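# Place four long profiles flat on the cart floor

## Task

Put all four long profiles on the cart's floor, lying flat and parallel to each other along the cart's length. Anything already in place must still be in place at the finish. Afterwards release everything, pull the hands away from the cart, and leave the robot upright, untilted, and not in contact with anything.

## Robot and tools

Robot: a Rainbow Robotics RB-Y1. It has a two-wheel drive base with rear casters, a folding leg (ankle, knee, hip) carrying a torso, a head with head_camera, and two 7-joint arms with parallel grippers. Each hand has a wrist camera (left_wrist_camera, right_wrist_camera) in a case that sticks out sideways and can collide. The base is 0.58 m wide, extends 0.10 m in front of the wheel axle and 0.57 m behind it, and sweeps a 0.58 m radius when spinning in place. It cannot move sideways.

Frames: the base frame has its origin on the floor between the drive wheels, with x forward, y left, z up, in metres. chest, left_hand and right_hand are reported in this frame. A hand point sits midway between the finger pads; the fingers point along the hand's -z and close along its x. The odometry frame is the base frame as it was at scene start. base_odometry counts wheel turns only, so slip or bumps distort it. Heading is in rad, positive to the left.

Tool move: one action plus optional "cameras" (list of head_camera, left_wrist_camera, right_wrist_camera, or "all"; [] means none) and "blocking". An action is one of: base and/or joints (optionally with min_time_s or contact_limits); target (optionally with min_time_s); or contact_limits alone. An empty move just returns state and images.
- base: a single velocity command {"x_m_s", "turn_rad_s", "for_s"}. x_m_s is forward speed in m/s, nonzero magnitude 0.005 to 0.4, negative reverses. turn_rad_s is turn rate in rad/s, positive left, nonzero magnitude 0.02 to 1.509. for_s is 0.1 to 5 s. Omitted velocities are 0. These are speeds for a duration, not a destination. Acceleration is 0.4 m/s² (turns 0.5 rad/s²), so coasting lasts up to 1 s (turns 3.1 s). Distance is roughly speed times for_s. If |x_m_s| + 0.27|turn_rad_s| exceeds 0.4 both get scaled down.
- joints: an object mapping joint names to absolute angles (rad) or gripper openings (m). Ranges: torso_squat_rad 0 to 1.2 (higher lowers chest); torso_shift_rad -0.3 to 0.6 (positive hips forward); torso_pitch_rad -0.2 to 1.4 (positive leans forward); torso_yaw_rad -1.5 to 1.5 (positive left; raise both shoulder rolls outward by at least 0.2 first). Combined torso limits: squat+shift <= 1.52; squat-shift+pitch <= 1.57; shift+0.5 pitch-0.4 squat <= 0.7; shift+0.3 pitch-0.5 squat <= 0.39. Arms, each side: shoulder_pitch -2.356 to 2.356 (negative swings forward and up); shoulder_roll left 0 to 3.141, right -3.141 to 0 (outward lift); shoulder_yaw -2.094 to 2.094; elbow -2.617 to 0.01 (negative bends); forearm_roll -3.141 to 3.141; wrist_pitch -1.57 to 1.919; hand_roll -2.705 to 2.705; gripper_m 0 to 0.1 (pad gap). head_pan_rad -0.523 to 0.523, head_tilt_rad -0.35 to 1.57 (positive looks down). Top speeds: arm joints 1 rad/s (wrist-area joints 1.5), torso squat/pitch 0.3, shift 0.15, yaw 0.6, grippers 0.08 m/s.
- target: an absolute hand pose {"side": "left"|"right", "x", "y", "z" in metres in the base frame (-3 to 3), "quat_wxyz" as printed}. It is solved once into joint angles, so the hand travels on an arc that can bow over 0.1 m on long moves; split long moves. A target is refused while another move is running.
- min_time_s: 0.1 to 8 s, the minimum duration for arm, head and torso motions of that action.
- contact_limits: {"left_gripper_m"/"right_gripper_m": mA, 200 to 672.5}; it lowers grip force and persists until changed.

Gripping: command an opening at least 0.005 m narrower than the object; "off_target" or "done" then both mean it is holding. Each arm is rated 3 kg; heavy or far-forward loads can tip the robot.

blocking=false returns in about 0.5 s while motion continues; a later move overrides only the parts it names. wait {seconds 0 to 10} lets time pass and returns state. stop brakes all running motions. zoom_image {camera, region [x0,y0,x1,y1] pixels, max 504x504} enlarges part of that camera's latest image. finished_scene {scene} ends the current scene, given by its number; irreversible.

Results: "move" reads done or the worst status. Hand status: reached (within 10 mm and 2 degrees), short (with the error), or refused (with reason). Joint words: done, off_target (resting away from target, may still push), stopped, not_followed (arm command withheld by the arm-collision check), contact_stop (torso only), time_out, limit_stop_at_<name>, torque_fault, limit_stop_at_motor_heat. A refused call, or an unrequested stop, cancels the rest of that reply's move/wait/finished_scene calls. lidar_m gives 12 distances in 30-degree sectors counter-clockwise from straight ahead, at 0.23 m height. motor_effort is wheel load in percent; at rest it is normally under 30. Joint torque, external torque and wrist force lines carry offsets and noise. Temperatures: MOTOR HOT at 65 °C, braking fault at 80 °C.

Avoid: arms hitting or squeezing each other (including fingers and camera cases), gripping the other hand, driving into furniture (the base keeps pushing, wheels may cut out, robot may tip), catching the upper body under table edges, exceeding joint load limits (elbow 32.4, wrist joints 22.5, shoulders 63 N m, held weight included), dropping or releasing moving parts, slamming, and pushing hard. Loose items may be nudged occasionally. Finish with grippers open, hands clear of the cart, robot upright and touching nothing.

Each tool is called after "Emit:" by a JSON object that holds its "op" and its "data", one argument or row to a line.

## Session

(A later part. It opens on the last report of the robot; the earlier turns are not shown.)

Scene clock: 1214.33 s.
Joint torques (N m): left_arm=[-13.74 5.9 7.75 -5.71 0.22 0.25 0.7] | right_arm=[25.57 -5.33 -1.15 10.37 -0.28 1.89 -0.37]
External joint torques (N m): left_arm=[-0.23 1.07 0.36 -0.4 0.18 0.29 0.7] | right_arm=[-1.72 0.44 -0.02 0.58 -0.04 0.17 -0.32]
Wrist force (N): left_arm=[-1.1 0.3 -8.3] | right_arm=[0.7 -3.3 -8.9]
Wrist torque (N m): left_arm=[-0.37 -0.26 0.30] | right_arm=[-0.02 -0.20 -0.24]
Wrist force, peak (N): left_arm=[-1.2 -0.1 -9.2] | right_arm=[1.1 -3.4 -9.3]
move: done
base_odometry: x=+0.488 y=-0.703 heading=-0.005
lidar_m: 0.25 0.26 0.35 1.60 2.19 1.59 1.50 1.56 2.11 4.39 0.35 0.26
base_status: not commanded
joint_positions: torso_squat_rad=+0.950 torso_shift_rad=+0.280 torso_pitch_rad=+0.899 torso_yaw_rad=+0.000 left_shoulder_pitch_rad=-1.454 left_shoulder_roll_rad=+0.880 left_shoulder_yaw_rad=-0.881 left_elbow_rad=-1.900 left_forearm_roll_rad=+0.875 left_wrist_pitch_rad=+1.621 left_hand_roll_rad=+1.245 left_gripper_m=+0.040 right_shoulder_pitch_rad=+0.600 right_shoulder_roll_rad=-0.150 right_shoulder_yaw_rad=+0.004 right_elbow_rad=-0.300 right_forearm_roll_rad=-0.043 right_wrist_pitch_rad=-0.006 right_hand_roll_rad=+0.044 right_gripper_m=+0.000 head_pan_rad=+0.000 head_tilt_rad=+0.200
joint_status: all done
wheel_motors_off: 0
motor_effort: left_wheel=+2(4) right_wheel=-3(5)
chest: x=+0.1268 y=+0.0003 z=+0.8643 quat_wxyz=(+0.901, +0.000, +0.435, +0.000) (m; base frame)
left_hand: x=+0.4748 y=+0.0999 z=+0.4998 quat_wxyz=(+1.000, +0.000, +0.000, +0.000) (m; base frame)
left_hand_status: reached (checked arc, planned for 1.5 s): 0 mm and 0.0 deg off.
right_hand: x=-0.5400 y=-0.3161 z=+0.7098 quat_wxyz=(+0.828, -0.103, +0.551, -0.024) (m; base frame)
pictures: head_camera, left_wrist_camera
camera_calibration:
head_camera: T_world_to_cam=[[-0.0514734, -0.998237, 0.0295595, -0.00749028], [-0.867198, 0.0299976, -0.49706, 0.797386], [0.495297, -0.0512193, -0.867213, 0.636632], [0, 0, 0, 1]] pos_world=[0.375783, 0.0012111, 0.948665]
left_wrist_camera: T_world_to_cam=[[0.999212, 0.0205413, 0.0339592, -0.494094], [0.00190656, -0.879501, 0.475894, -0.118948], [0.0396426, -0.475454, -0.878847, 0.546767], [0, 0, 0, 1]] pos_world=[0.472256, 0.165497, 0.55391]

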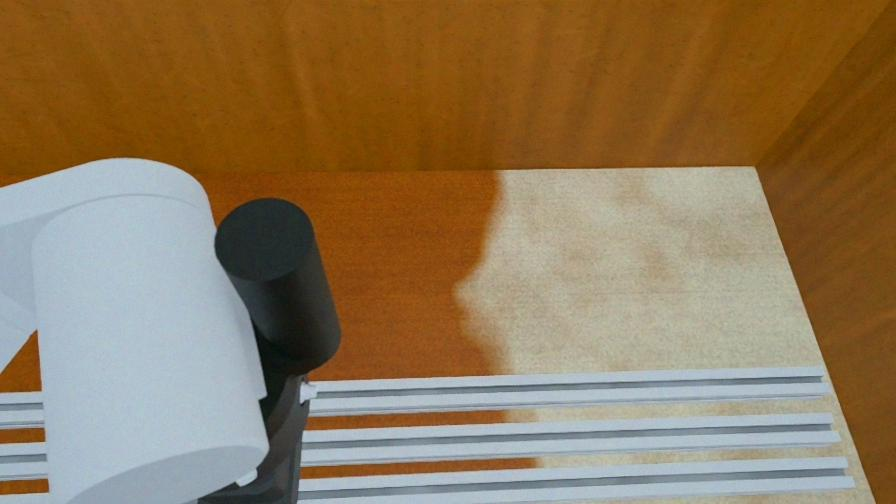

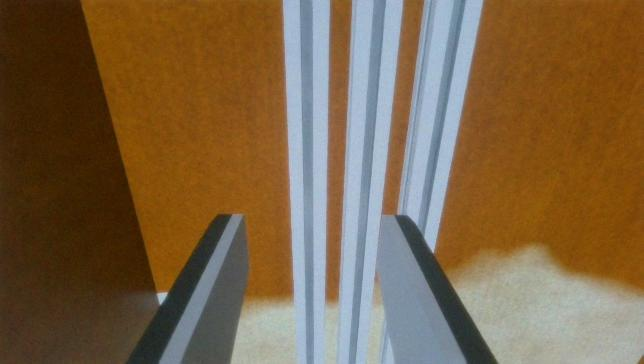

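Emit:
{"op": "move", "data": {
  "target": {"side": "left", "x": 0.54, "y": 0.1, "z": 0.66, "quat_wxyz": [0.982, 0, -0.19, 0]},
  "min_time_s": 1.5,
  "cameras": []
}}

Emit:
{"op": "move", "data": {
  "target": {"side": "left", "x": 0.62, "y": 0.1, "z": 0.8, "quat_wxyz": [0.94, 0, -0.342, 0]},
  "min_time_s": 1.5,
  "cameras": []
}}

Emit:
{"op": "move", "data": {
  "base": {"x_m_s": -0.25, "for_s": 2.2},
  "cameras": ["head_camera"]
}}

Emit:
{"op": "move", "data": {
  "base": {"turn_rad_s": 0.6, "for_s": 2.62},
  "joints": {"torso_squat_rad": 1.05, "torso_shift_rad": 0.1, "torso_pitch_rad": 0.5, "left_shoulder_pitch_rad": -0.33, "left_shoulder_roll_rad": 0.45, "left_shoulder_yaw_rad": -0.5, "left_elbow_rad": -1.6, "left_forearm_roll_rad": 0.0, "left_wrist_pitch_rad": -0.35, "left_hand_roll_rad": -1.3, "head_pan_rad": 0.1, "head_tilt_rad": 0.5, "left_gripper_m": 0.06},
  "min_time_s": 3.5,
  "cameras": []
}}

Emit:
{"op": "move", "data": {
  "base": {"x_m_s": 0.3, "for_s": 2.77},
  "cameras": []
}}

Emit:
{"op": "move", "data": {
  "base": {"turn_rad_s": -0.5, "for_s": 1.76},
  "cameras": ["head_camera"]
}}

Scene clock: 1231.33 s.
Joint torques (N m): left_arm=[-15.6 6.34 8.28 -3.62 -1.02 0.26 0.41] | right_arm=[25.77 -6.04 -0.64 10.41 -0.03 1.83 -0.57]
External joint torques (N m): left_arm=[-1.04 1.03 0.12 -0.58 -0.4 0.42 0.43] | right_arm=[-1.52 -0.26 0.49 0.62 0.21 0.12 -0.52]
Wrist force (N): left_arm=[-3.6 -0.3 -8.0] | right_arm=[0.7 -3.3 -9.0]
Wrist torque (N m): left_arm=[-0.27 -0.44 0.26] | right_arm=[-0.03 -0.21 -0.24]
Wrist force, peak (N): left_arm=[-1.5 0.2 -8.9] | right_arm=[0.9 -3.1 -9.3]
move: done
base_odometry: x=+0.488 y=-0.703 heading=-0.005
lidar_m: 0.25 0.27 0.37 1.59 2.19 1.58 1.50 1.55 2.11 4.38 0.35 0.26
base_status: not commanded
joint_positions: torso_squat_rad=+0.950 torso_shift_rad=+0.280 torso_pitch_rad=+0.899 torso_yaw_rad=+0.000 left_shoulder_pitch_rad=-1.695 left_shoulder_roll_rad=+0.989 left_shoulder_yaw_rad=-0.748 left_elbow_rad=-2.217 left_forearm_roll_rad=+0.854 left_wrist_pitch_rad=+1.868 left_hand_roll_rad=+1.381 left_gripper_m=+0.040 right_shoulder_pitch_rad=+0.600 right_shoulder_roll_rad=-0.150 right_shoulder_yaw_rad=+0.004 right_elbow_rad=-0.300 right_forearm_roll_rad=-0.043 right_wrist_pitch_rad=-0.006 right_hand_roll_rad=+0.044 right_gripper_m=+0.000 head_pan_rad=+0.000 head_tilt_rad=+0.200
joint_status: all done
wheel_motors_off: 0
motor_effort: left_wheel=+3(4) right_wheel=-2(4)
chest: x=+0.1268 y=+0.0003 z=+0.8643 quat_wxyz=(+0.901, +0.000, +0.435, +0.000) (m; base frame)
left_hand: x=+0.5398 y=+0.0999 z=+0.6598 quat_wxyz=(+0.982, +0.000, -0.190, +0.000) (m; base frame)
left_hand_status: reached (checked arc, planned for 1.5 s): 0 mm and 0.0 deg off.
right_hand: x=-0.5400 y=-0.3161 z=+0.7098 quat_wxyz=(+0.828, -0.103, +0.551, -0.024) (m; base frame)
pictures: none
No camera images: "cameras" was empty.

Scene clock: 1233.17 s.
Joint torques (N m): left_arm=[-17.61 6.71 8.44 -1.18 -1.27 -0.12 -0.16] | right_arm=[26 -5.63 -0.74 10.3 -0.02 1.83 -0.48]
External joint torques (N m): left_arm=[-1.06 1.39 -0.2 -0.14 -0.22 0.28 -0.12] | right_arm=[-1.29 0.15 0.39 0.51 0.22 0.11 -0.43]
Wrist force (N): left_arm=[-5.6 0.1 -6.7] | right_arm=[0.9 -3.0 -9.1]
Wrist torque (N m): left_arm=[-0.30 -0.51 0.30] | right_arm=[-0.03 -0.17 -0.24]
Wrist force, peak (N): left_arm=[-3.8 -0.5 -8.4] | right_arm=[0.8 -3.2 -9.2]
move: done
base_odometry: x=+0.488 y=-0.703 heading=-0.005
lidar_m: 0.25 0.27 0.37 1.58 2.18 1.58 1.50 1.56 2.12 4.40 0.35 0.25
base_status: not commanded
joint_positions: torso_squat_rad=+0.950 torso_shift_rad=+0.280 torso_pitch_rad=+0.899 torso_yaw_rad=+0.000 left_shoulder_pitch_rad=-1.999 left_shoulder_roll_rad=+1.024 left_shoulder_yaw_rad=-0.674 left_elbow_rad=-2.127 left_forearm_roll_rad=+0.823 left_wrist_pitch_rad=+1.919 left_hand_roll_rad=+1.255 left_gripper_m=+0.040 right_shoulder_pitch_rad=+0.600 right_shoulder_roll_rad=-0.150 right_shoulder_yaw_rad=+0.004 right_elbow_rad=-0.300 right_forearm_roll_rad=-0.043 right_wrist_pitch_rad=-0.006 right_hand_roll_rad=+0.044 right_gripper_m=+0.000 head_pan_rad=+0.000 head_tilt_rad=+0.200
joint_status: all done
wheel_motors_off: 0
motor_effort: left_wheel=+2(4) right_wheel=-3(4)
chest: x=+0.1268 y=+0.0003 z=+0.8643 quat_wxyz=(+0.901, +0.000, +0.435, +0.000) (m; base frame)
left_hand: x=+0.6198 y=+0.0999 z=+0.7998 quat_wxyz=(+0.940, +0.000, -0.342, +0.000) (m; base frame)
left_hand_status: reached (checked arc, planned for 1.5 s): 0 mm and 0.0 deg off.
right_hand: x=-0.5400 y=-0.3161 z=+0.7098 quat_wxyz=(+0.828, -0.103, +0.551, -0.024) (m; base frame)
pictures: none
No camera images: "cameras" was empty.

Scene clock: 1236.73 s.
Joint torques (N m): left_arm=[-17.23 5.39 8.74 -1.43 -1.56 -0.44 -0.03] | right_arm=[26.33 -5.97 -0.84 10.41 -0.26 1.87 -0.2]
External joint torques (N m): left_arm=[-0.68 0.07 0.1 -0.39 -0.51 -0.04 0.01] | right_arm=[-0.96 -0.2 0.28 0.62 -0.02 0.16 -0.15]
Wrist force (N): left_arm=[-5.4 -0.1 -7.0] | right_arm=[0.9 -3.3 -8.9]
Wrist torque (N m): left_arm=[-0.29 -0.49 0.30] | right_arm=[-0.01 -0.18 -0.24]
Wrist force, peak (N): left_arm=[-5.6 0.3 -7.1] | right_arm=[0.6 -3.2 -9.5]
move: done
base_odometry: x=-0.062 y=-0.700 heading=-0.005
lidar_m: 0.80 0.83 1.54 3.93 1.39 1.02 0.95 0.97 1.34 3.57 2.31 0.83
base_status: done (sent for 2.2 of 2.2 s)
joint_positions: torso_squat_rad=+0.950 torso_shift_rad=+0.280 torso_pitch_rad=+0.899 torso_yaw_rad=+0.000 left_shoulder_pitch_rad=-1.999 left_shoulder_roll_rad=+1.024 left_shoulder_yaw_rad=-0.674 left_elbow_rad=-2.126 left_forearm_roll_rad=+0.823 left_wrist_pitch_rad=+1.919 left_hand_roll_rad=+1.255 left_gripper_m=+0.040 right_shoulder_pitch_rad=+0.600 right_shoulder_roll_rad=-0.150 right_shoulder_yaw_rad=+0.004 right_elbow_rad=-0.300 right_forearm_roll_rad=-0.043 right_wrist_pitch_rad=-0.006 right_hand_roll_rad=+0.044 right_gripper_m=+0.000 head_pan_rad=+0.000 head_tilt_rad=+0.200
joint_status: not commanded
wheel_motors_off: 0
motor_effort: left_wheel=+8(30) right_wheel=-3(27)
chest: x=+0.1268 y=+0.0003 z=+0.8643 quat_wxyz=(+0.901, +0.000, +0.435, +0.000) (m; base frame)
left_hand: x=+0.6198 y=+0.0999 z=+0.7999 quat_wxyz=(+0.940, +0.000, -0.342, +0.000) (m; base frame)
right_hand: x=-0.5400 y=-0.3161 z=+0.7098 quat_wxyz=(+0.828, -0.103, +0.551, -0.024) (m; base frame)
pictures: head_camera
camera_calibration:
head_camera: T_world_to_cam=[[-0.0514704, -0.998237, 0.029555, -0.00748715], [-0.867155, 0.0299929, -0.497135, 0.797441], [0.495372, -0.0512165, -0.86717, 0.636563], [0, 0, 0, 1]] pos_world=[0.375783, 0.00121108, 0.948665]

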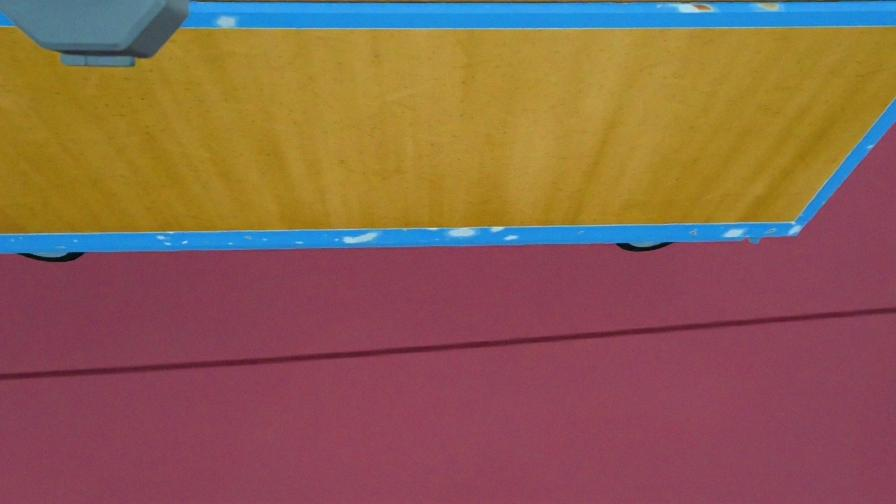

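Scene clock: 1240.90 s.
Joint torques (N m): left_arm=[-6.3 0.83 2.81 -8.75 -0.24 -1.86 0.09] | right_arm=[21.34 -7.07 -0.86 8.23 -0.05 1.23 -0.25]
External joint torques (N m): left_arm=[-0.31 -1.04 -0.11 0.07 -0.49 -0.07 0.08] | right_arm=[-1.48 -0.76 0.27 0.32 0.14 -0.03 -0.22]
Wrist force (N): left_arm=[-0.6 -5.8 -2.6] | right_arm=[-0.6 -3.3 -11.0]
Wrist torque (N m): left_arm=[0.01 -0.20 0.23] | right_arm=[-0.01 -0.23 -0.23]
Wrist force, peak (N): left_arm=[-5.8 0.0 -6.8] | right_arm=[-0.4 -3.3 -11.2]
move: done
base_odometry: x=-0.062 y=-0.700 heading=+1.574
lidar_m: 3.72 1.36 1.00 0.96 1.00 1.37 3.80 2.28 0.82 0.80 0.85 1.55
base_status: done (sent for 2.63 of 2.63 s)
joint_positions: torso_squat_rad=+1.050 torso_shift_rad=+0.100 torso_pitch_rad=+0.500 torso_yaw_rad=+0.000 left_shoulder_pitch_rad=-0.330 left_shoulder_roll_rad=+0.450 left_shoulder_yaw_rad=-0.500 left_elbow_rad=-1.600 left_forearm_roll_rad=+0.000 left_wrist_pitch_rad=-0.350 left_hand_roll_rad=-1.300 left_gripper_m=+0.060 right_shoulder_pitch_rad=+0.600 right_shoulder_roll_rad=-0.150 right_shoulder_yaw_rad=+0.004 right_elbow_rad=-0.300 right_forearm_roll_rad=-0.043 right_wrist_pitch_rad=-0.006 right_hand_roll_rad=+0.044 right_gripper_m=+0.000 head_pan_rad=+0.100 head_tilt_rad=+0.500
joint_status: all done
wheel_motors_off: 0
motor_effort: left_wheel=+3(38) right_wheel=+11(43)
chest: x=-0.0448 y=+0.0003 z=+0.8986 quat_wxyz=(+0.969, +0.000, +0.248, +0.000) (m; base frame)
left_hand: x=+0.3541 y=+0.0435 z=+0.5990 quat_wxyz=(+0.301, +0.294, -0.646, -0.638) (m; base frame)
right_hand: x=-0.5991 y=-0.3162 z=+0.4972 quat_wxyz=(+0.921, -0.096, +0.376, -0.044) (m; base frame)
pictures: none
No camera images: "cameras" was empty.

Scene clock: 1244.90 s.
Joint torques (N m): left_arm=[-5.55 1.17 3.05 -8.74 -0.06 -1.87 0.15] | right_arm=[21.49 -7.13 -0.9 8.4 -0.01 1.19 -0.31]
External joint torques (N m): left_arm=[0.46 -0.7 0.13 0.08 -0.32 -0.08 0.14] | right_arm=[-1.32 -0.81 0.22 0.49 0.18 -0.07 -0.27]
Wrist force (N): left_arm=[-0.7 -5.7 -2.6] | right_arm=[-0.6 -3.2 -11.0]
Wrist torque (N m): left_arm=[0.00 -0.19 0.23] | right_arm=[-0.02 -0.24 -0.24]
Wrist force, peak (N): left_arm=[-1.2 -6.3 -2.8] | right_arm=[-1.0 -3.1 -11.5]
move: done
base_odometry: x=-0.065 y=+0.130 heading=+1.575
lidar_m: 3.70 1.37 0.99 0.97 1.00 1.37 3.80 1.14 0.85 0.83 1.09 1.54
base_status: done (sent for 2.77 of 2.77 s)
joint_positions: torso_squat_rad=+1.050 torso_shift_rad=+0.100 torso_pitch_rad=+0.500 torso_yaw_rad=+0.000 left_shoulder_pitch_rad=-0.330 left_shoulder_roll_rad=+0.450 left_shoulder_yaw_rad=-0.500 left_elbow_rad=-1.600 left_forearm_roll_rad=+0.000 left_wrist_pitch_rad=-0.350 left_hand_roll_rad=-1.300 left_gripper_m=+0.060 right_shoulder_pitch_rad=+0.600 right_shoulder_roll_rad=-0.150 right_shoulder_yaw_rad=+0.004 right_elbow_rad=-0.300 right_forearm_roll_rad=-0.043 right_wrist_pitch_rad=-0.006 right_hand_roll_rad=+0.044 right_gripper_m=+0.000 head_pan_rad=+0.100 head_tilt_rad=+0.500
joint_status: not commanded
wheel_motors_off: 0
motor_effort: left_wheel=+6(39) right_wheel=-8(52)
chest: x=-0.0448 y=+0.0003 z=+0.8986 quat_wxyz=(+0.969, +0.000, +0.247, +0.000) (m; base frame)
left_hand: x=+0.3542 y=+0.0435 z=+0.5992 quat_wxyz=(+0.301, +0.294, -0.646, -0.637) (m; base frame)
right_hand: x=-0.5991 y=-0.3162 z=+0.4971 quat_wxyz=(+0.921, -0.096, +0.376, -0.044) (m; base frame)
pictures: none
No camera images: "cameras" was empty.

Scene clock: 1248.00 s.
Joint torques (N m): left_arm=[-5.62 0.68 2.74 -8.68 -0.25 -1.82 0.04] | right_arm=[21.8 -6.17 -0.7 8.35 -0.05 1.4 -0.23]
External joint torques (N m): left_arm=[0.38 -1.18 -0.18 0.14 -0.51 -0.02 0.03] | right_arm=[-1.01 0.15 0.42 0.44 0.13 0.14 -0.19]
Wrist force (N): left_arm=[-0.6 -6.3 -2.5] | right_arm=[-0.6 -3.3 -10.8]
Wrist torque (N m): left_arm=[0.09 -0.16 0.25] | right_arm=[-0.01 -0.25 -0.23]
Wrist force, peak (N): left_arm=[-1.1 -6.3 -2.9] | right_arm=[-0.8 -3.1 -11.3]
move: done
base_odometry: x=-0.065 y=+0.130 heading=+0.692
lidar_m: 1.17 2.79 2.35 1.20 0.97 0.96 1.05 1.63 3.96 1.01 0.84 1.10
base_status: done (sent for 1.77 of 1.77 s)
joint_positions: torso_squat_rad=+1.050 torso_shift_rad=+0.100 torso_pitch_rad=+0.500 torso_yaw_rad=+0.000 left_shoulder_pitch_rad=-0.330 left_shoulder_roll_rad=+0.450 left_shoulder_yaw_rad=-0.500 left_elbow_rad=-1.600 left_forearm_roll_rad=+0.000 left_wrist_pitch_rad=-0.350 left_hand_roll_rad=-1.300 left_gripper_m=+0.060 right_shoulder_pitch_rad=+0.600 right_shoulder_roll_rad=-0.150 right_shoulder_yaw_rad=+0.004 right_elbow_rad=-0.300 right_forearm_roll_rad=-0.043 right_wrist_pitch_rad=-0.006 right_hand_roll_rad=+0.044 right_gripper_m=+0.000 head_pan_rad=+0.100 head_tilt_rad=+0.500
joint_status: not commanded
wheel_motors_off: 0
motor_effort: left_wheel=+15(32) right_wheel=+3(44)
chest: x=-0.0448 y=+0.0003 z=+0.8986 quat_wxyz=(+0.969, +0.000, +0.247, +0.000) (m; base frame)
left_hand: x=+0.3542 y=+0.0435 z=+0.5992 quat_wxyz=(+0.301, +0.294, -0.646, -0.637) (m; base frame)
right_hand: x=-0.5991 y=-0.3162 z=+0.4971 quat_wxyz=(+0.921, -0.096, +0.376, -0.044) (m; base frame)
pictures: head_camera
camera_calibration:
head_camera: T_world_to_cam=[[0.0333838, -0.999166, -0.0234911, 0.0285497], [-0.814462, -0.013575, -0.580058, 0.731065], [0.579255, 0.0384971, -0.814237, 0.766422], [0, 0, 0, 1]] pos_world=[0.150518, 0.00894511, 1.04878]

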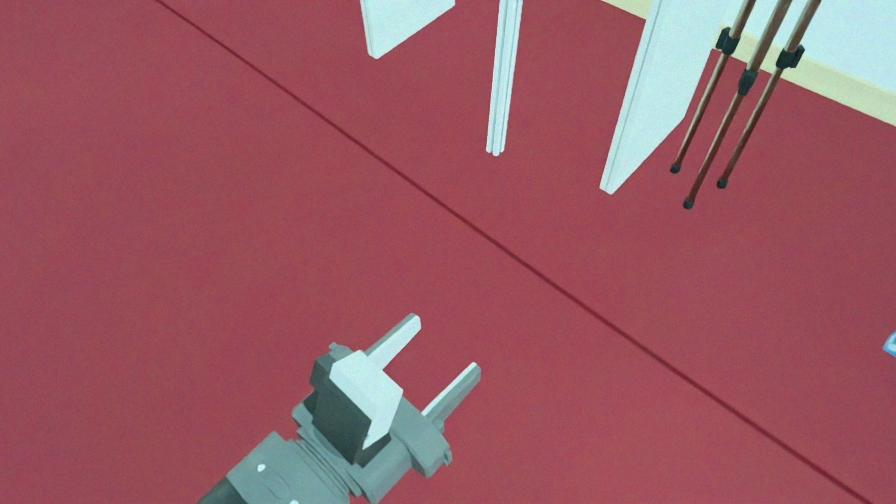

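Emit:
{"op": "move", "data": {
  "base": {"x_m_s": 0.25, "for_s": 2.85},
  "cameras": ["head_camera", "left_wrist_camera"]
}}

Emit:
{"op": "zoom_image", "data": {
  "camera": "left_wrist_camera",
  "region": [120, 60, 522, 364]
}}

Scene clock: 1254.77 s.
Joint torques (N m): left_arm=[-5.09 0.65 2.38 -8.8 0.13 -2.12 0.12] | right_arm=[21.93 -6.1 -0.84 8.38 -0.04 1.26 -0.27]
External joint torques (N m): left_arm=[0.91 -1.22 -0.54 0.02 -0.13 -0.33 0.11] | right_arm=[-0.88 0.22 0.29 0.47 0.14 0 -0.23]
Wrist force (N): left_arm=[-0.7 -5.8 -2.8] | right_arm=[-0.7 -3.3 -11.1]
Wrist torque (N m): left_arm=[0.03 -0.23 0.24] | right_arm=[-0.01 -0.25 -0.23]
Wrist force, peak (N): left_arm=[-0.9 -6.2 -3.1] | right_arm=[-0.7 -3.2 -11.5]
move: done
base_odometry: x=+0.487 y=+0.587 heading=+0.692
lidar_m: 0.45 0.84 3.69 1.88 1.53 1.52 1.68 2.59 0.67 0.62 0.55 0.44
base_status: done (sent for 2.87 of 2.87 s)
joint_positions: torso_squat_rad=+1.050 torso_shift_rad=+0.100 torso_pitch_rad=+0.500 torso_yaw_rad=+0.000 left_shoulder_pitch_rad=-0.330 left_shoulder_roll_rad=+0.450 left_shoulder_yaw_rad=-0.500 left_elbow_rad=-1.600 left_forearm_roll_rad=+0.000 left_wrist_pitch_rad=-0.350 left_hand_roll_rad=-1.300 left_gripper_m=+0.060 right_shoulder_pitch_rad=+0.600 right_shoulder_roll_rad=-0.150 right_shoulder_yaw_rad=+0.004 right_elbow_rad=-0.300 right_forearm_roll_rad=-0.043 right_wrist_pitch_rad=-0.006 right_hand_roll_rad=+0.044 right_gripper_m=+0.000 head_pan_rad=+0.100 head_tilt_rad=+0.500
joint_status: not commanded
wheel_motors_off: 0
motor_effort: left_wheel=-10(49) right_wheel=+4(41)
chest: x=-0.0448 y=+0.0003 z=+0.8986 quat_wxyz=(+0.969, +0.000, +0.247, +0.000) (m; base frame)
left_hand: x=+0.3542 y=+0.0435 z=+0.5992 quat_wxyz=(+0.301, +0.294, -0.646, -0.637) (m; base frame)
right_hand: x=-0.5991 y=-0.3162 z=+0.4971 quat_wxyz=(+0.921, -0.096, +0.376, -0.044) (m; base frame)
pictures: head_camera, left_wrist_camera
camera_calibration:
head_camera: T_world_to_cam=[[0.0333865, -0.999166, -0.0234892, 0.0285474], [-0.814462, -0.0135782, -0.580058, 0.731065], [0.579255, 0.0384971, -0.814237, 0.766422], [0, 0, 0, 1]] pos_world=[0.150518, 0.0089451, 1.04878]
left_wrist_camera: T_world_to_cam=[[-0.671931, -0.739856, 0.0334962, 0.249403], [-0.367382, 0.2937, -0.88248, 0.678055], [0.64307, -0.605272, -0.469155, 0.158471], [0, 0, 0, 1]] pos_world=[0.314778, 0.0812958, 0.664363]

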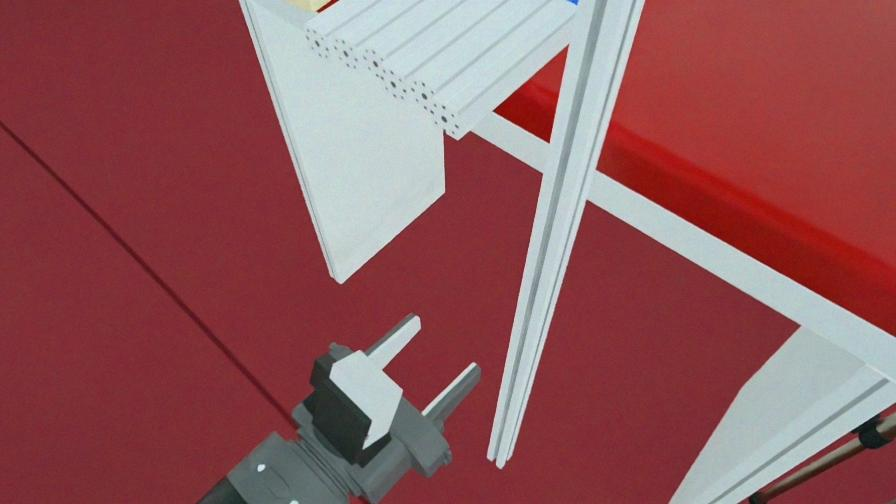

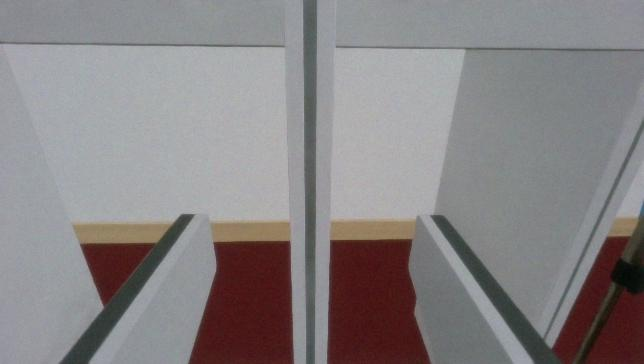

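Scaled by 1.254 from the camera's 644x364 image, which has a finer 920x520 frame.

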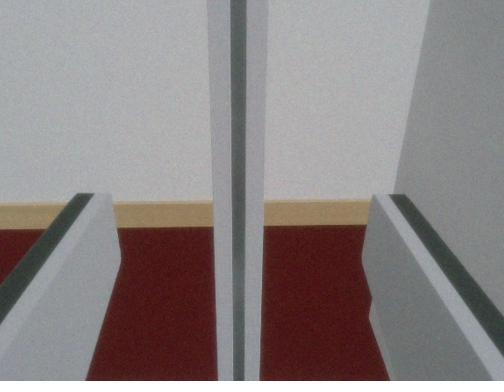

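Emit:
{"op": "move", "data": {
  "target": {"side": "left", "x": 0.4422, "y": -0.0306, "z": 0.56, "quat_wxyz": [0.299, 0.299, -0.6405, -0.6405]},
  "min_time_s": 2.5,
  "cameras": ["left_wrist_camera"]
}}

Emit:
{"op": "zoom_image", "data": {
  "camera": "left_wrist_camera",
  "region": [120, 60, 522, 364]
}}

Scene clock: 1264.03 s.
Joint torques (N m): left_arm=[-13.59 -2.34 2.67 -7.77 -0.1 -2.2 -0.03] | right_arm=[21.47 -6.51 -0.64 8.13 0.12 1.33 -0.45]
External joint torques (N m): left_arm=[-1.45 -1.51 0.56 0.47 -0.38 -0.4 -0.04] | right_arm=[-1.35 -0.19 0.48 0.22 0.3 0.06 -0.41]
Wrist force (N): left_arm=[-0.8 -6.2 -2.7] | right_arm=[-0.5 -3.2 -11.0]
Wrist torque (N m): left_arm=[0.06 -0.24 0.23] | right_arm=[-0.02 -0.23 -0.22]
Wrist force, peak (N): left_arm=[-1.1 -6.6 -2.8] | right_arm=[-0.6 -3.3 -11.4]
move: done
base_odometry: x=+0.487 y=+0.587 heading=+0.692
lidar_m: 0.46 0.84 3.70 1.89 1.54 1.51 1.67 2.58 0.67 0.62 0.56 0.45
base_status: not commanded
joint_positions: torso_squat_rad=+1.050 torso_shift_rad=+0.100 torso_pitch_rad=+0.500 torso_yaw_rad=+0.000 left_shoulder_pitch_rad=-0.745 left_shoulder_roll_rad=+0.189 left_shoulder_yaw_rad=-0.486 left_elbow_rad=-0.963 left_forearm_roll_rad=-0.004 left_wrist_pitch_rad=-0.487 left_hand_roll_rad=-1.338 left_gripper_m=+0.060 right_shoulder_pitch_rad=+0.600 right_shoulder_roll_rad=-0.150 right_shoulder_yaw_rad=+0.004 right_elbow_rad=-0.300 right_forearm_roll_rad=-0.043 right_wrist_pitch_rad=-0.006 right_hand_roll_rad=+0.044 right_gripper_m=+0.000 head_pan_rad=+0.100 head_tilt_rad=+0.500
joint_status: all done
wheel_motors_off: 0
motor_effort: left_wheel=-9(10) right_wheel=+6(8)
chest: x=-0.0448 y=+0.0003 z=+0.8986 quat_wxyz=(+0.969, +0.000, +0.247, +0.000) (m; base frame)
left_hand: x=+0.4417 y=-0.0304 z=+0.5601 quat_wxyz=(+0.300, +0.299, -0.639, -0.642) (m; base frame)
left_hand_status: reached (checked arc, planned for 2.5 s): 0 mm and 0.3 deg off.
right_hand: x=-0.5991 y=-0.3162 z=+0.4971 quat_wxyz=(+0.921, -0.096, +0.376, -0.044) (m; base frame)
pictures: left_wrist_camera
camera_calibration:
left_wrist_camera: T_world_to_cam=[[-0.66737, -0.744429, 0.0210423, 0.259732], [-0.369466, 0.306424, -0.877268, 0.695813], [0.646615, -0.593237, -0.47954, 0.0436905], [0, 0, 0, 1]] pos_world=[0.402165, 0.0060566, 0.6259]

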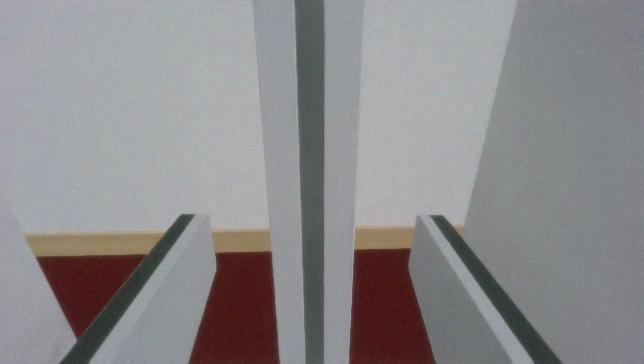

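Scaled by 1.254 from the camera's 644x364 image, which has a finer 920x520 frame.

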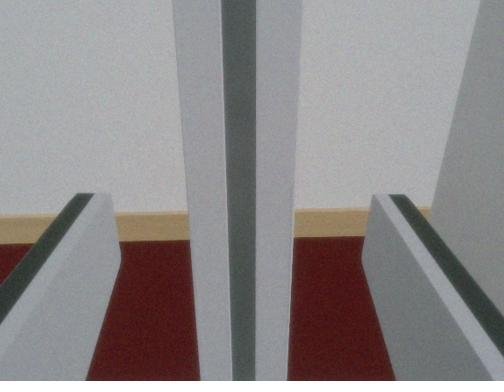

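Emit:
{"op": "move", "data": {
  "target": {"side": "left", "x": 0.4723, "y": -0.0562, "z": 0.56, "quat_wxyz": [0.299, 0.299, -0.6405, -0.6405]},
  "min_time_s": 2,
  "cameras": ["left_wrist_camera"]
}}

Emit:
{"op": "move", "data": {
  "joints": {"left_gripper_m": 0.02},
  "cameras": ["left_wrist_camera"]
}}

Scene clock: 1270.57 s.
Joint torques (N m): left_arm=[-15.6 -1.89 2.16 -7.43 0.59 -1.93 -0.1] | right_arm=[21.55 -6.71 -0.92 8.22 0.05 1.47 -0.28]
External joint torques (N m): left_arm=[-1.13 -0.76 0.48 0.32 0.28 -0.12 -0.11] | right_arm=[-1.26 -0.39 0.2 0.31 0.23 0.21 -0.24]
Wrist force (N): left_arm=[-0.8 -5.4 -2.6] | right_arm=[-0.5 -3.1 -11.1]
Wrist torque (N m): left_arm=[-0.02 -0.20 0.22] | right_arm=[-0.05 -0.22 -0.23]
Wrist force, peak (N): left_arm=[-0.9 -6.3 -2.7] | right_arm=[-0.6 -3.4 -11.3]
move: done
base_odometry: x=+0.487 y=+0.587 heading=+0.692
lidar_m: 0.46 0.85 3.69 1.89 1.53 1.52 1.67 2.60 0.66 0.61 0.55 0.44
base_status: not commanded
joint_positions: torso_squat_rad=+1.050 torso_shift_rad=+0.100 torso_pitch_rad=+0.500 torso_yaw_rad=+0.000 left_shoulder_pitch_rad=-0.936 left_shoulder_roll_rad=+0.097 left_shoulder_yaw_rad=-0.456 left_elbow_rad=-0.659 left_forearm_roll_rad=+0.010 left_wrist_pitch_rad=-0.583 left_hand_roll_rad=-1.346 left_gripper_m=+0.060 right_shoulder_pitch_rad=+0.600 right_shoulder_roll_rad=-0.150 right_shoulder_yaw_rad=+0.004 right_elbow_rad=-0.300 right_forearm_roll_rad=-0.043 right_wrist_pitch_rad=-0.006 right_hand_roll_rad=+0.044 right_gripper_m=+0.000 head_pan_rad=+0.100 head_tilt_rad=+0.500
joint_status: all done
wheel_motors_off: 0
motor_effort: left_wheel=-9(10) right_wheel=+5(7)
chest: x=-0.0448 y=+0.0003 z=+0.8986 quat_wxyz=(+0.969, +0.000, +0.247, +0.000) (m; base frame)
left_hand: x=+0.4720 y=-0.0560 z=+0.5599 quat_wxyz=(+0.300, +0.299, -0.640, -0.642) (m; base frame)
left_hand_status: reached (checked arc, planned for 2.0 s): 0 mm and 0.2 deg off.
right_hand: x=-0.5991 y=-0.3162 z=+0.4971 quat_wxyz=(+0.921, -0.096, +0.376, -0.044) (m; base frame)
pictures: left_wrist_camera
camera_calibration:
left_wrist_camera: T_world_to_cam=[[-0.667622, -0.744212, 0.0207202, 0.261221], [-0.368085, 0.305756, -0.878081, 0.714505], [0.647144, -0.593853, -0.478062, 0.0077776], [0, 0, 0, 1]] pos_world=[0.432362, -0.0194413, 0.625699]

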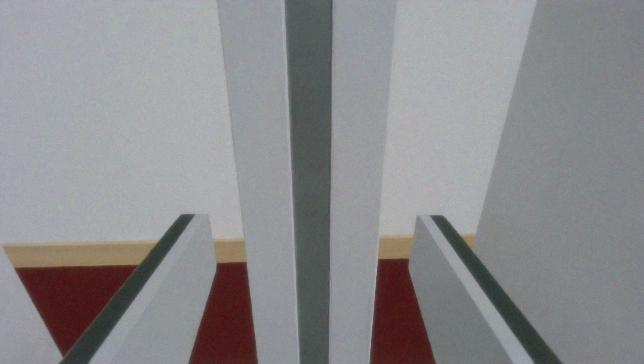

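Scene clock: 1271.50 s.
Joint torques (N m): left_arm=[-15.28 -1.01 2.25 -7.27 0.27 -2.11 -0.21] | right_arm=[21.68 -6.79 -0.72 8.27 -0.09 1.49 -0.25]
External joint torques (N m): left_arm=[-0.81 0.13 0.58 0.48 -0.04 -0.3 -0.22] | right_arm=[-1.14 -0.47 0.4 0.36 0.1 0.23 -0.21]
Wrist force (N): left_arm=[-0.1 -5.8 -2.4] | right_arm=[-0.9 -3.3 -10.9]
Wrist torque (N m): left_arm=[-0.11 -0.19 0.76] | right_arm=[-0.02 -0.26 -0.24]
Wrist force, peak (N): left_arm=[-0.8 -5.9 -3.1] | right_arm=[-0.7 -3.5 -11.1]
move: off_target
base_odometry: x=+0.487 y=+0.587 heading=+0.692
lidar_m: 0.46 0.84 3.70 1.88 1.54 1.51 1.68 2.60 0.66 0.61 0.56 0.45
base_status: not commanded
joint_positions: torso_squat_rad=+1.050 torso_shift_rad=+0.100 torso_pitch_rad=+0.500 torso_yaw_rad=+0.000 left_shoulder_pitch_rad=-0.936 left_shoulder_roll_rad=+0.097 left_shoulder_yaw_rad=-0.455 left_elbow_rad=-0.659 left_forearm_roll_rad=+0.010 left_wrist_pitch_rad=-0.583 left_hand_roll_rad=-1.346 left_gripper_m=+0.031 right_shoulder_pitch_rad=+0.600 right_shoulder_roll_rad=-0.150 right_shoulder_yaw_rad=+0.004 right_elbow_rad=-0.300 right_forearm_roll_rad=-0.043 right_wrist_pitch_rad=-0.006 right_hand_roll_rad=+0.044 right_gripper_m=+0.000 head_pan_rad=+0.100 head_tilt_rad=+0.500
joint_status: left_gripper_m off_target (ended at +0.031, target +0.020)
wheel_motors_off: 0
motor_effort: left_wheel=-9(10) right_wheel=+7(7)
chest: x=-0.0448 y=+0.0003 z=+0.8986 quat_wxyz=(+0.969, +0.000, +0.247, +0.000) (m; base frame)
left_hand: x=+0.4720 y=-0.0561 z=+0.5600 quat_wxyz=(+0.300, +0.299, -0.640, -0.642) (m; base frame)
right_hand: x=-0.5991 y=-0.3162 z=+0.4971 quat_wxyz=(+0.921, -0.096, +0.376, -0.044) (m; base frame)
pictures: left_wrist_camera
camera_calibration:
left_wrist_camera: T_world_to_cam=[[-0.667594, -0.744231, 0.0209447, 0.261069], [-0.368206, 0.305578, -0.878092, 0.714561], [0.647103, -0.593921, -0.478032, 0.00777504], [0, 0, 0, 1]] pos_world=[0.432362, -0.0194408, 0.625699]

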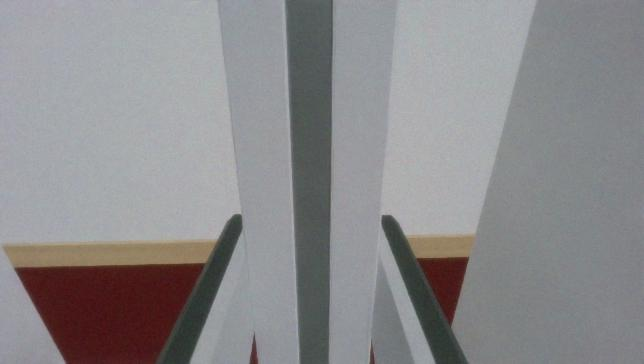

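Emit:
{"op": "move", "data": {
  "target": {"side": "left", "x": 0.4685, "y": -0.053, "z": 0.6, "quat_wxyz": [0.299, 0.299, -0.6405, -0.6405]},
  "min_time_s": 2,
  "cameras": []
}}

Emit:
{"op": "move", "data": {
  "target": {"side": "left", "x": 0.36, "y": 0.036, "z": 0.64, "quat_wxyz": [0.298, 0.298, -0.641, -0.641]},
  "min_time_s": 2.5,
  "cameras": ["left_wrist_camera", "head_camera"]
}}

Emit:
{"op": "move", "data": {
  "base": {"x_m_s": -0.25, "for_s": 2.2},
  "cameras": []
}}

Emit:
{"op": "move", "data": {
  "base": {"turn_rad_s": -0.6, "for_s": 4.057},
  "cameras": []
}}

Emit:
{"op": "move", "data": {
  "base": {"x_m_s": 0.3, "for_s": 3.167},
  "cameras": []
}}

Emit:
{"op": "move", "data": {
  "base": {"turn_rad_s": 0.6, "for_s": 2.903},
  "joints": {"head_pan_rad": 0.0, "head_tilt_rad": 0.2},
  "cameras": ["head_camera"]
}}

Scene clock: 1281.63 s.
Joint torques (N m): left_arm=[-17.41 -2.11 2.09 -13.42 -0.2 -4.31 0.68] | right_arm=[21.71 -6.98 -0.46 8.06 -0.19 1.32 -0.28]
External joint torques (N m): left_arm=[-3.9 -1.04 -0.36 -4.61 -0.45 -2.53 0.66] | right_arm=[-1.1 -0.67 0.66 0.15 -0.01 0.06 -0.24]
Wrist force (N): left_arm=[-0.4 -14.8 -2.4] | right_arm=[-0.4 -3.3 -11.2]
Wrist torque (N m): left_arm=[-0.04 -0.19 0.24] | right_arm=[0.00 -0.21 -0.23]
Wrist force, peak (N): left_arm=[0.7 27.9 -2.8] | right_arm=[-0.6 -3.3 -11.3]
move: done
base_odometry: x=+0.487 y=+0.587 heading=+0.692
lidar_m: 0.46 0.85 3.68 1.88 1.54 1.52 1.67 2.60 0.65 0.61 0.55 0.44
base_status: not commanded
joint_positions: torso_squat_rad=+1.050 torso_shift_rad=+0.100 torso_pitch_rad=+0.500 torso_yaw_rad=+0.000 left_shoulder_pitch_rad=-0.805 left_shoulder_roll_rad=+0.184 left_shoulder_yaw_rad=-0.481 left_elbow_rad=-1.056 left_forearm_roll_rad=-0.002 left_wrist_pitch_rad=-0.342 left_hand_roll_rad=-1.316 left_gripper_m=+0.030 right_shoulder_pitch_rad=+0.600 right_shoulder_roll_rad=-0.150 right_shoulder_yaw_rad=+0.004 right_elbow_rad=-0.300 right_forearm_roll_rad=-0.043 right_wrist_pitch_rad=-0.006 right_hand_roll_rad=+0.044 right_gripper_m=+0.000 head_pan_rad=+0.100 head_tilt_rad=+0.500
joint_status: all done
wheel_motors_off: 0
motor_effort: left_wheel=-8(9) right_wheel=+5(8)
chest: x=-0.0448 y=+0.0003 z=+0.8986 quat_wxyz=(+0.969, +0.000, +0.247, +0.000) (m; base frame)
left_hand: x=+0.4681 y=-0.0525 z=+0.5987 quat_wxyz=(+0.300, +0.299, -0.640, -0.641) (m; base frame)
left_hand_status: reached (checked arc, planned for 2.0 s): 1 mm and 0.1 deg off.
right_hand: x=-0.5991 y=-0.3161 z=+0.4970 quat_wxyz=(+0.921, -0.096, +0.376, -0.044) (m; base frame)
pictures: none
No camera images: "cameras" was empty.

Scene clock: 1284.47 s.
Joint torques (N m): left_arm=[-9.55 1.25 3.15 -14.05 0.01 -3.89 0.44] | right_arm=[21.7 -6.43 -0.16 8.34 -0.04 1.35 -0.18]
External joint torques (N m): left_arm=[-3.41 -0.59 -0.03 -4.77 -0.19 -2.12 0.42] | right_arm=[-1.11 -0.11 0.96 0.43 0.14 0.09 -0.14]
Wrist force (N): left_arm=[-1.1 -15.2 -2.4] | right_arm=[-0.6 -3.0 -11.1]
Wrist torque (N m): left_arm=[-0.18 -0.30 0.26] | right_arm=[-0.04 -0.25 -0.22]
Wrist force, peak (N): left_arm=[-1.2 -15.9 -2.9] | right_arm=[-0.6 -3.5 -11.3]
move: done
base_odometry: x=+0.487 y=+0.587 heading=+0.692
lidar_m: 0.35 0.85 3.69 1.89 1.53 1.52 1.68 2.60 0.67 0.61 0.56 0.45
base_status: not commanded
joint_positions: torso_squat_rad=+1.050 torso_shift_rad=+0.100 torso_pitch_rad=+0.500 torso_yaw_rad=+0.000 left_shoulder_pitch_rad=-0.318 left_shoulder_roll_rad=+0.480 left_shoulder_yaw_rad=-0.488 left_elbow_rad=-1.787 left_forearm_roll_rad=-0.008 left_wrist_pitch_rad=-0.180 left_hand_roll_rad=-1.281 left_gripper_m=+0.030 right_shoulder_pitch_rad=+0.600 right_shoulder_roll_rad=-0.150 right_shoulder_yaw_rad=+0.004 right_elbow_rad=-0.300 right_forearm_roll_rad=-0.043 right_wrist_pitch_rad=-0.006 right_hand_roll_rad=+0.044 right_gripper_m=+0.000 head_pan_rad=+0.100 head_tilt_rad=+0.500
joint_status: all done
wheel_motors_off: 0
motor_effort: left_wheel=-9(9) right_wheel=+5(7)
chest: x=-0.0448 y=+0.0003 z=+0.8986 quat_wxyz=(+0.969, +0.000, +0.247, +0.000) (m; base frame)
left_hand: x=+0.3597 y=+0.0363 z=+0.6390 quat_wxyz=(+0.298, +0.298, -0.641, -0.641) (m; base frame)
left_hand_status: reached (checked arc, planned for 2.5 s): 1 mm and 0.0 deg off.
right_hand: x=-0.5991 y=-0.3161 z=+0.4970 quat_wxyz=(+0.921, -0.096, +0.376, -0.044) (m; base frame)
pictures: head_camera, left_wrist_camera
camera_calibration:
head_camera: T_world_to_cam=[[0.033329, -0.99917, -0.0234076, 0.0284706], [-0.814463, -0.0135788, -0.580057, 0.731064], [0.579258, 0.0383973, -0.81424, 0.766426], [0, 0, 0, 1]] pos_world=[0.150518, 0.00894531, 1.04878]
left_wrist_camera: T_world_to_cam=[[-0.67033, -0.741763, 0.0211193, 0.253863], [-0.365809, 0.305551, -0.879103, 0.714173], [0.645633, -0.597014, -0.476164, 0.172476], [0, 0, 0, 1]] pos_world=[0.320067, 0.0730604, 0.704597]

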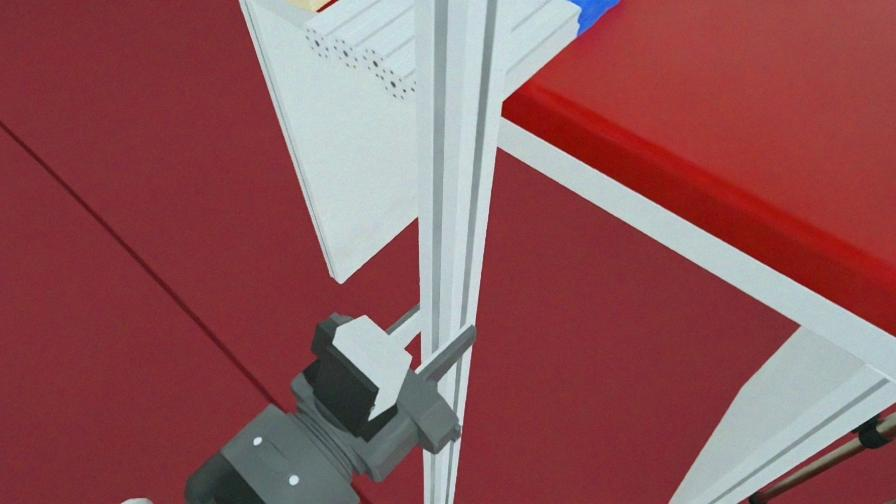

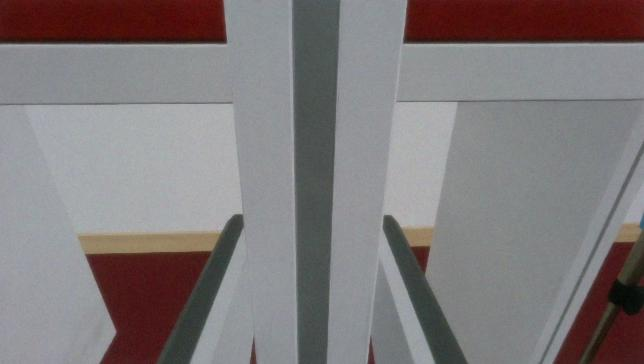

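Scene clock: 1288.00 s.
Joint torques (N m): left_arm=[-10.33 1.43 3.51 -13.64 -0.05 -4.23 0.65] | right_arm=[21.01 -6.53 -0.61 8.15 0.16 1.33 -0.18]
External joint torques (N m): left_arm=[-4.19 -0.41 0.33 -4.37 -0.25 -2.45 0.64] | right_arm=[-1.81 -0.21 0.51 0.24 0.35 0.07 -0.15]
Wrist force (N): left_arm=[-0.7 -15.0 -2.5] | right_arm=[-0.5 -3.2 -10.8]
Wrist torque (N m): left_arm=[-0.24 -0.22 0.31] | right_arm=[-0.03 -0.21 -0.23]
Wrist force, peak (N): left_arm=[-1.3 -16.3 -2.7] | right_arm=[-0.5 -3.2 -11.5]
move: done
base_odometry: x=+0.063 y=+0.236 heading=+0.691
lidar_m: 0.34 2.54 2.66 1.35 1.10 1.09 1.21 1.87 3.82 0.86 0.73 0.94
base_status: done (sent for 2.2 of 2.2 s)
joint_positions: torso_squat_rad=+1.050 torso_shift_rad=+0.100 torso_pitch_rad=+0.500 torso_yaw_rad=+0.000 left_shoulder_pitch_rad=-0.318 left_shoulder_roll_rad=+0.480 left_shoulder_yaw_rad=-0.488 left_elbow_rad=-1.787 left_forearm_roll_rad=-0.008 left_wrist_pitch_rad=-0.180 left_hand_roll_rad=-1.281 left_gripper_m=+0.030 right_shoulder_pitch_rad=+0.600 right_shoulder_roll_rad=-0.150 right_shoulder_yaw_rad=+0.004 right_elbow_rad=-0.300 right_forearm_roll_rad=-0.043 right_wrist_pitch_rad=-0.006 right_hand_roll_rad=+0.044 right_gripper_m=+0.000 head_pan_rad=+0.100 head_tilt_rad=+0.500
joint_status: not commanded
wheel_motors_off: 0
motor_effort: left_wheel=-12(30) right_wheel=+15(38)
chest: x=-0.0448 y=+0.0003 z=+0.8986 quat_wxyz=(+0.969, +0.000, +0.248, +0.000) (m; base frame)
left_hand: x=+0.3597 y=+0.0362 z=+0.6388 quat_wxyz=(+0.298, +0.298, -0.641, -0.641) (m; base frame)
right_hand: x=-0.5992 y=-0.3161 z=+0.4972 quat_wxyz=(+0.921, -0.096, +0.376, -0.044) (m; base frame)
pictures: none
No camera images: "cameras" was empty.

Scene clock: 1293.57 s.
Joint torques (N m): left_arm=[-10.07 1.59 3.47 -13.64 0.01 -4.34 0.43] | right_arm=[21.58 -6.7 -0.46 8.34 0.06 1.29 -0.32]
External joint torques (N m): left_arm=[-3.93 -0.25 0.3 -4.37 -0.19 -2.56 0.41] | right_arm=[-1.24 -0.38 0.67 0.43 0.24 0.03 -0.28]
Wrist force (N): left_arm=[-0.8 -14.8 -2.5] | right_arm=[-0.3 -3.2 -11.0]
Wrist torque (N m): left_arm=[-0.17 -0.25 0.25] | right_arm=[-0.03 -0.21 -0.24]
Wrist force, peak (N): left_arm=[-1.1 -15.5 -2.6] | right_arm=[-0.6 -3.1 -11.5]
move: done
base_odometry: x=+0.063 y=+0.236 heading=-1.749
lidar_m: 0.34 1.23 0.79 0.74 0.95 1.38 3.49 1.92 1.20 1.07 1.08 1.31
base_status: done (sent for 4.07 of 4.07 s)
joint_positions: torso_squat_rad=+1.050 torso_shift_rad=+0.100 torso_pitch_rad=+0.500 torso_yaw_rad=+0.000 left_shoulder_pitch_rad=-0.318 left_shoulder_roll_rad=+0.480 left_shoulder_yaw_rad=-0.488 left_elbow_rad=-1.787 left_forearm_roll_rad=-0.008 left_wrist_pitch_rad=-0.180 left_hand_roll_rad=-1.281 left_gripper_m=+0.030 right_shoulder_pitch_rad=+0.600 right_shoulder_roll_rad=-0.150 right_shoulder_yaw_rad=+0.004 right_elbow_rad=-0.300 right_forearm_roll_rad=-0.043 right_wrist_pitch_rad=-0.006 right_hand_roll_rad=+0.044 right_gripper_m=+0.000 head_pan_rad=+0.100 head_tilt_rad=+0.500
joint_status: not commanded
wheel_motors_off: 0
motor_effort: left_wheel=+12(50) right_wheel=+2(48)
chest: x=-0.0448 y=+0.0003 z=+0.8986 quat_wxyz=(+0.969, +0.000, +0.248, +0.000) (m; base frame)
left_hand: x=+0.3597 y=+0.0362 z=+0.6388 quat_wxyz=(+0.298, +0.298, -0.641, -0.641) (m; base frame)
right_hand: x=-0.5992 y=-0.3161 z=+0.4972 quat_wxyz=(+0.921, -0.096, +0.376, -0.044) (m; base frame)
pictures: none
No camera images: "cameras" was empty.

Scene clock: 1297.97 s.
Joint torques (N m): left_arm=[-9.52 1.26 3.1 -13.54 -0.39 -4.31 0.19] | right_arm=[21.84 -6.38 -0.81 8.37 -0.03 1.29 -0.32]
External joint torques (N m): left_arm=[-3.38 -0.57 -0.07 -4.27 -0.58 -2.53 0.18] | right_arm=[-0.98 -0.06 0.31 0.46 0.15 0.03 -0.29]
Wrist force (N): left_arm=[-0.7 -14.9 -2.5] | right_arm=[-0.6 -3.0 -11.1]
Wrist torque (N m): left_arm=[-0.23 -0.24 0.27] | right_arm=[-0.04 -0.23 -0.23]
Wrist force, peak (N): left_arm=[-1.4 -15.5 -3.0] | right_arm=[-0.8 -3.4 -11.7]
move: done
base_odometry: x=-0.106 y=-0.699 heading=-1.749
lidar_m: 0.35 3.01 0.96 0.87 0.87 1.07 3.77 1.64 1.00 0.89 0.90 1.10
base_status: done (sent for 3.17 of 3.17 s)
joint_positions: torso_squat_rad=+1.050 torso_shift_rad=+0.100 torso_pitch_rad=+0.500 torso_yaw_rad=+0.000 left_shoulder_pitch_rad=-0.318 left_shoulder_roll_rad=+0.480 left_shoulder_yaw_rad=-0.489 left_elbow_rad=-1.787 left_forearm_roll_rad=-0.008 left_wrist_pitch_rad=-0.180 left_hand_roll_rad=-1.281 left_gripper_m=+0.030 right_shoulder_pitch_rad=+0.600 right_shoulder_roll_rad=-0.150 right_shoulder_yaw_rad=+0.004 right_elbow_rad=-0.300 right_forearm_roll_rad=-0.043 right_wrist_pitch_rad=-0.006 right_hand_roll_rad=+0.044 right_gripper_m=+0.000 head_pan_rad=+0.100 head_tilt_rad=+0.500
joint_status: not commanded
wheel_motors_off: 0
motor_effort: left_wheel=-8(50) right_wheel=+4(41)
chest: x=-0.0447 y=+0.0003 z=+0.8986 quat_wxyz=(+0.969, +0.000, +0.248, +0.000) (m; base frame)
left_hand: x=+0.3598 y=+0.0362 z=+0.6388 quat_wxyz=(+0.298, +0.298, -0.641, -0.641) (m; base frame)
right_hand: x=-0.5991 y=-0.3162 z=+0.4972 quat_wxyz=(+0.921, -0.096, +0.376, -0.044) (m; base frame)
pictures: none
No camera images: "cameras" was empty.

Scene clock: 1302.40 s.
Joint torques (N m): left_arm=[-9.51 1.19 3.93 -13.44 -0.25 -4.42 0.56] | right_arm=[21.79 -6.71 -0.37 8.39 -0.04 1.32 -0.22]
External joint torques (N m): left_arm=[-3.37 -0.65 0.76 -4.17 -0.45 -2.64 0.55] | right_arm=[-1.03 -0.4 0.76 0.48 0.14 0.05 -0.19]
Wrist force (N): left_arm=[-0.7 -15.2 -2.8] | right_arm=[-0.7 -3.2 -11.0]
Wrist torque (N m): left_arm=[-0.15 -0.25 0.26] | right_arm=[-0.02 -0.25 -0.23]
Wrist force, peak (N): left_arm=[-0.9 -15.4 -2.7] | right_arm=[-0.6 -3.6 -11.4]
move: done
base_odometry: x=-0.106 y=-0.699 heading=-0.010
lidar_m: 0.34 0.89 1.58 3.79 1.32 0.96 0.89 0.92 1.25 3.31 2.40 0.90
base_status: done (sent for 2.9 of 2.9 s)
joint_positions: torso_squat_rad=+1.050 torso_shift_rad=+0.100 torso_pitch_rad=+0.500 torso_yaw_rad=+0.000 left_shoulder_pitch_rad=-0.318 left_shoulder_roll_rad=+0.480 left_shoulder_yaw_rad=-0.489 left_elbow_rad=-1.787 left_forearm_roll_rad=-0.008 left_wrist_pitch_rad=-0.180 left_hand_roll_rad=-1.281 left_gripper_m=+0.030 right_shoulder_pitch_rad=+0.600 right_shoulder_roll_rad=-0.150 right_shoulder_yaw_rad=+0.004 right_elbow_rad=-0.300 right_forearm_roll_rad=-0.043 right_wrist_pitch_rad=-0.006 right_hand_roll_rad=+0.044 right_gripper_m=+0.000 head_pan_rad=+0.000 head_tilt_rad=+0.200
joint_status: all done
wheel_motors_off: 0
motor_effort: left_wheel=+2(41) right_wheel=+16(40)
chest: x=-0.0447 y=+0.0003 z=+0.8986 quat_wxyz=(+0.969, +0.000, +0.248, +0.000) (m; base frame)
left_hand: x=+0.3598 y=+0.0362 z=+0.6388 quat_wxyz=(+0.298, +0.298, -0.641, -0.641) (m; base frame)
right_hand: x=-0.5991 y=-0.3161 z=+0.4972 quat_wxyz=(+0.921, -0.096, +0.376, -0.044) (m; base frame)
pictures: head_camera
camera_calibration:
head_camera: T_world_to_cam=[[-0.0589088, -0.998237, 0.00724519, 0.00238788], [-0.606039, 0.0299949, -0.794869, 0.944882], [0.793251, -0.0512157, -0.606737, 0.530484], [0, 0, 0, 1]] pos_world=[0.151969, 0.00121109, 1.0729]

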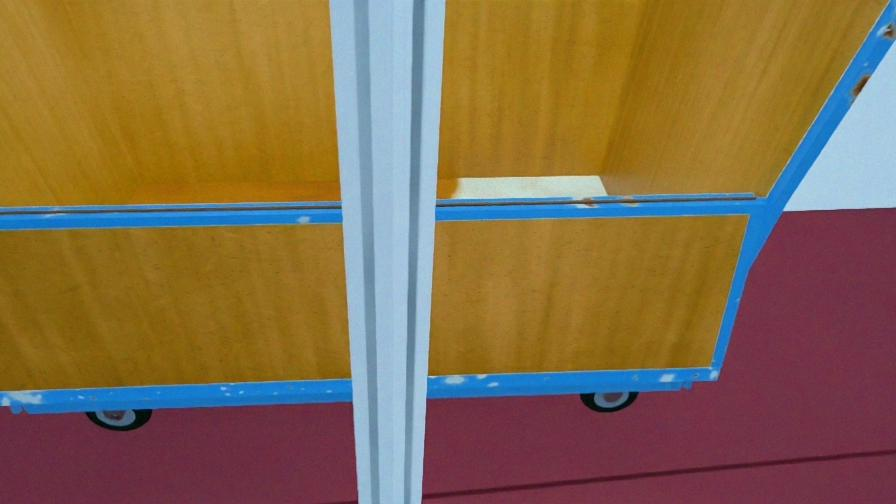

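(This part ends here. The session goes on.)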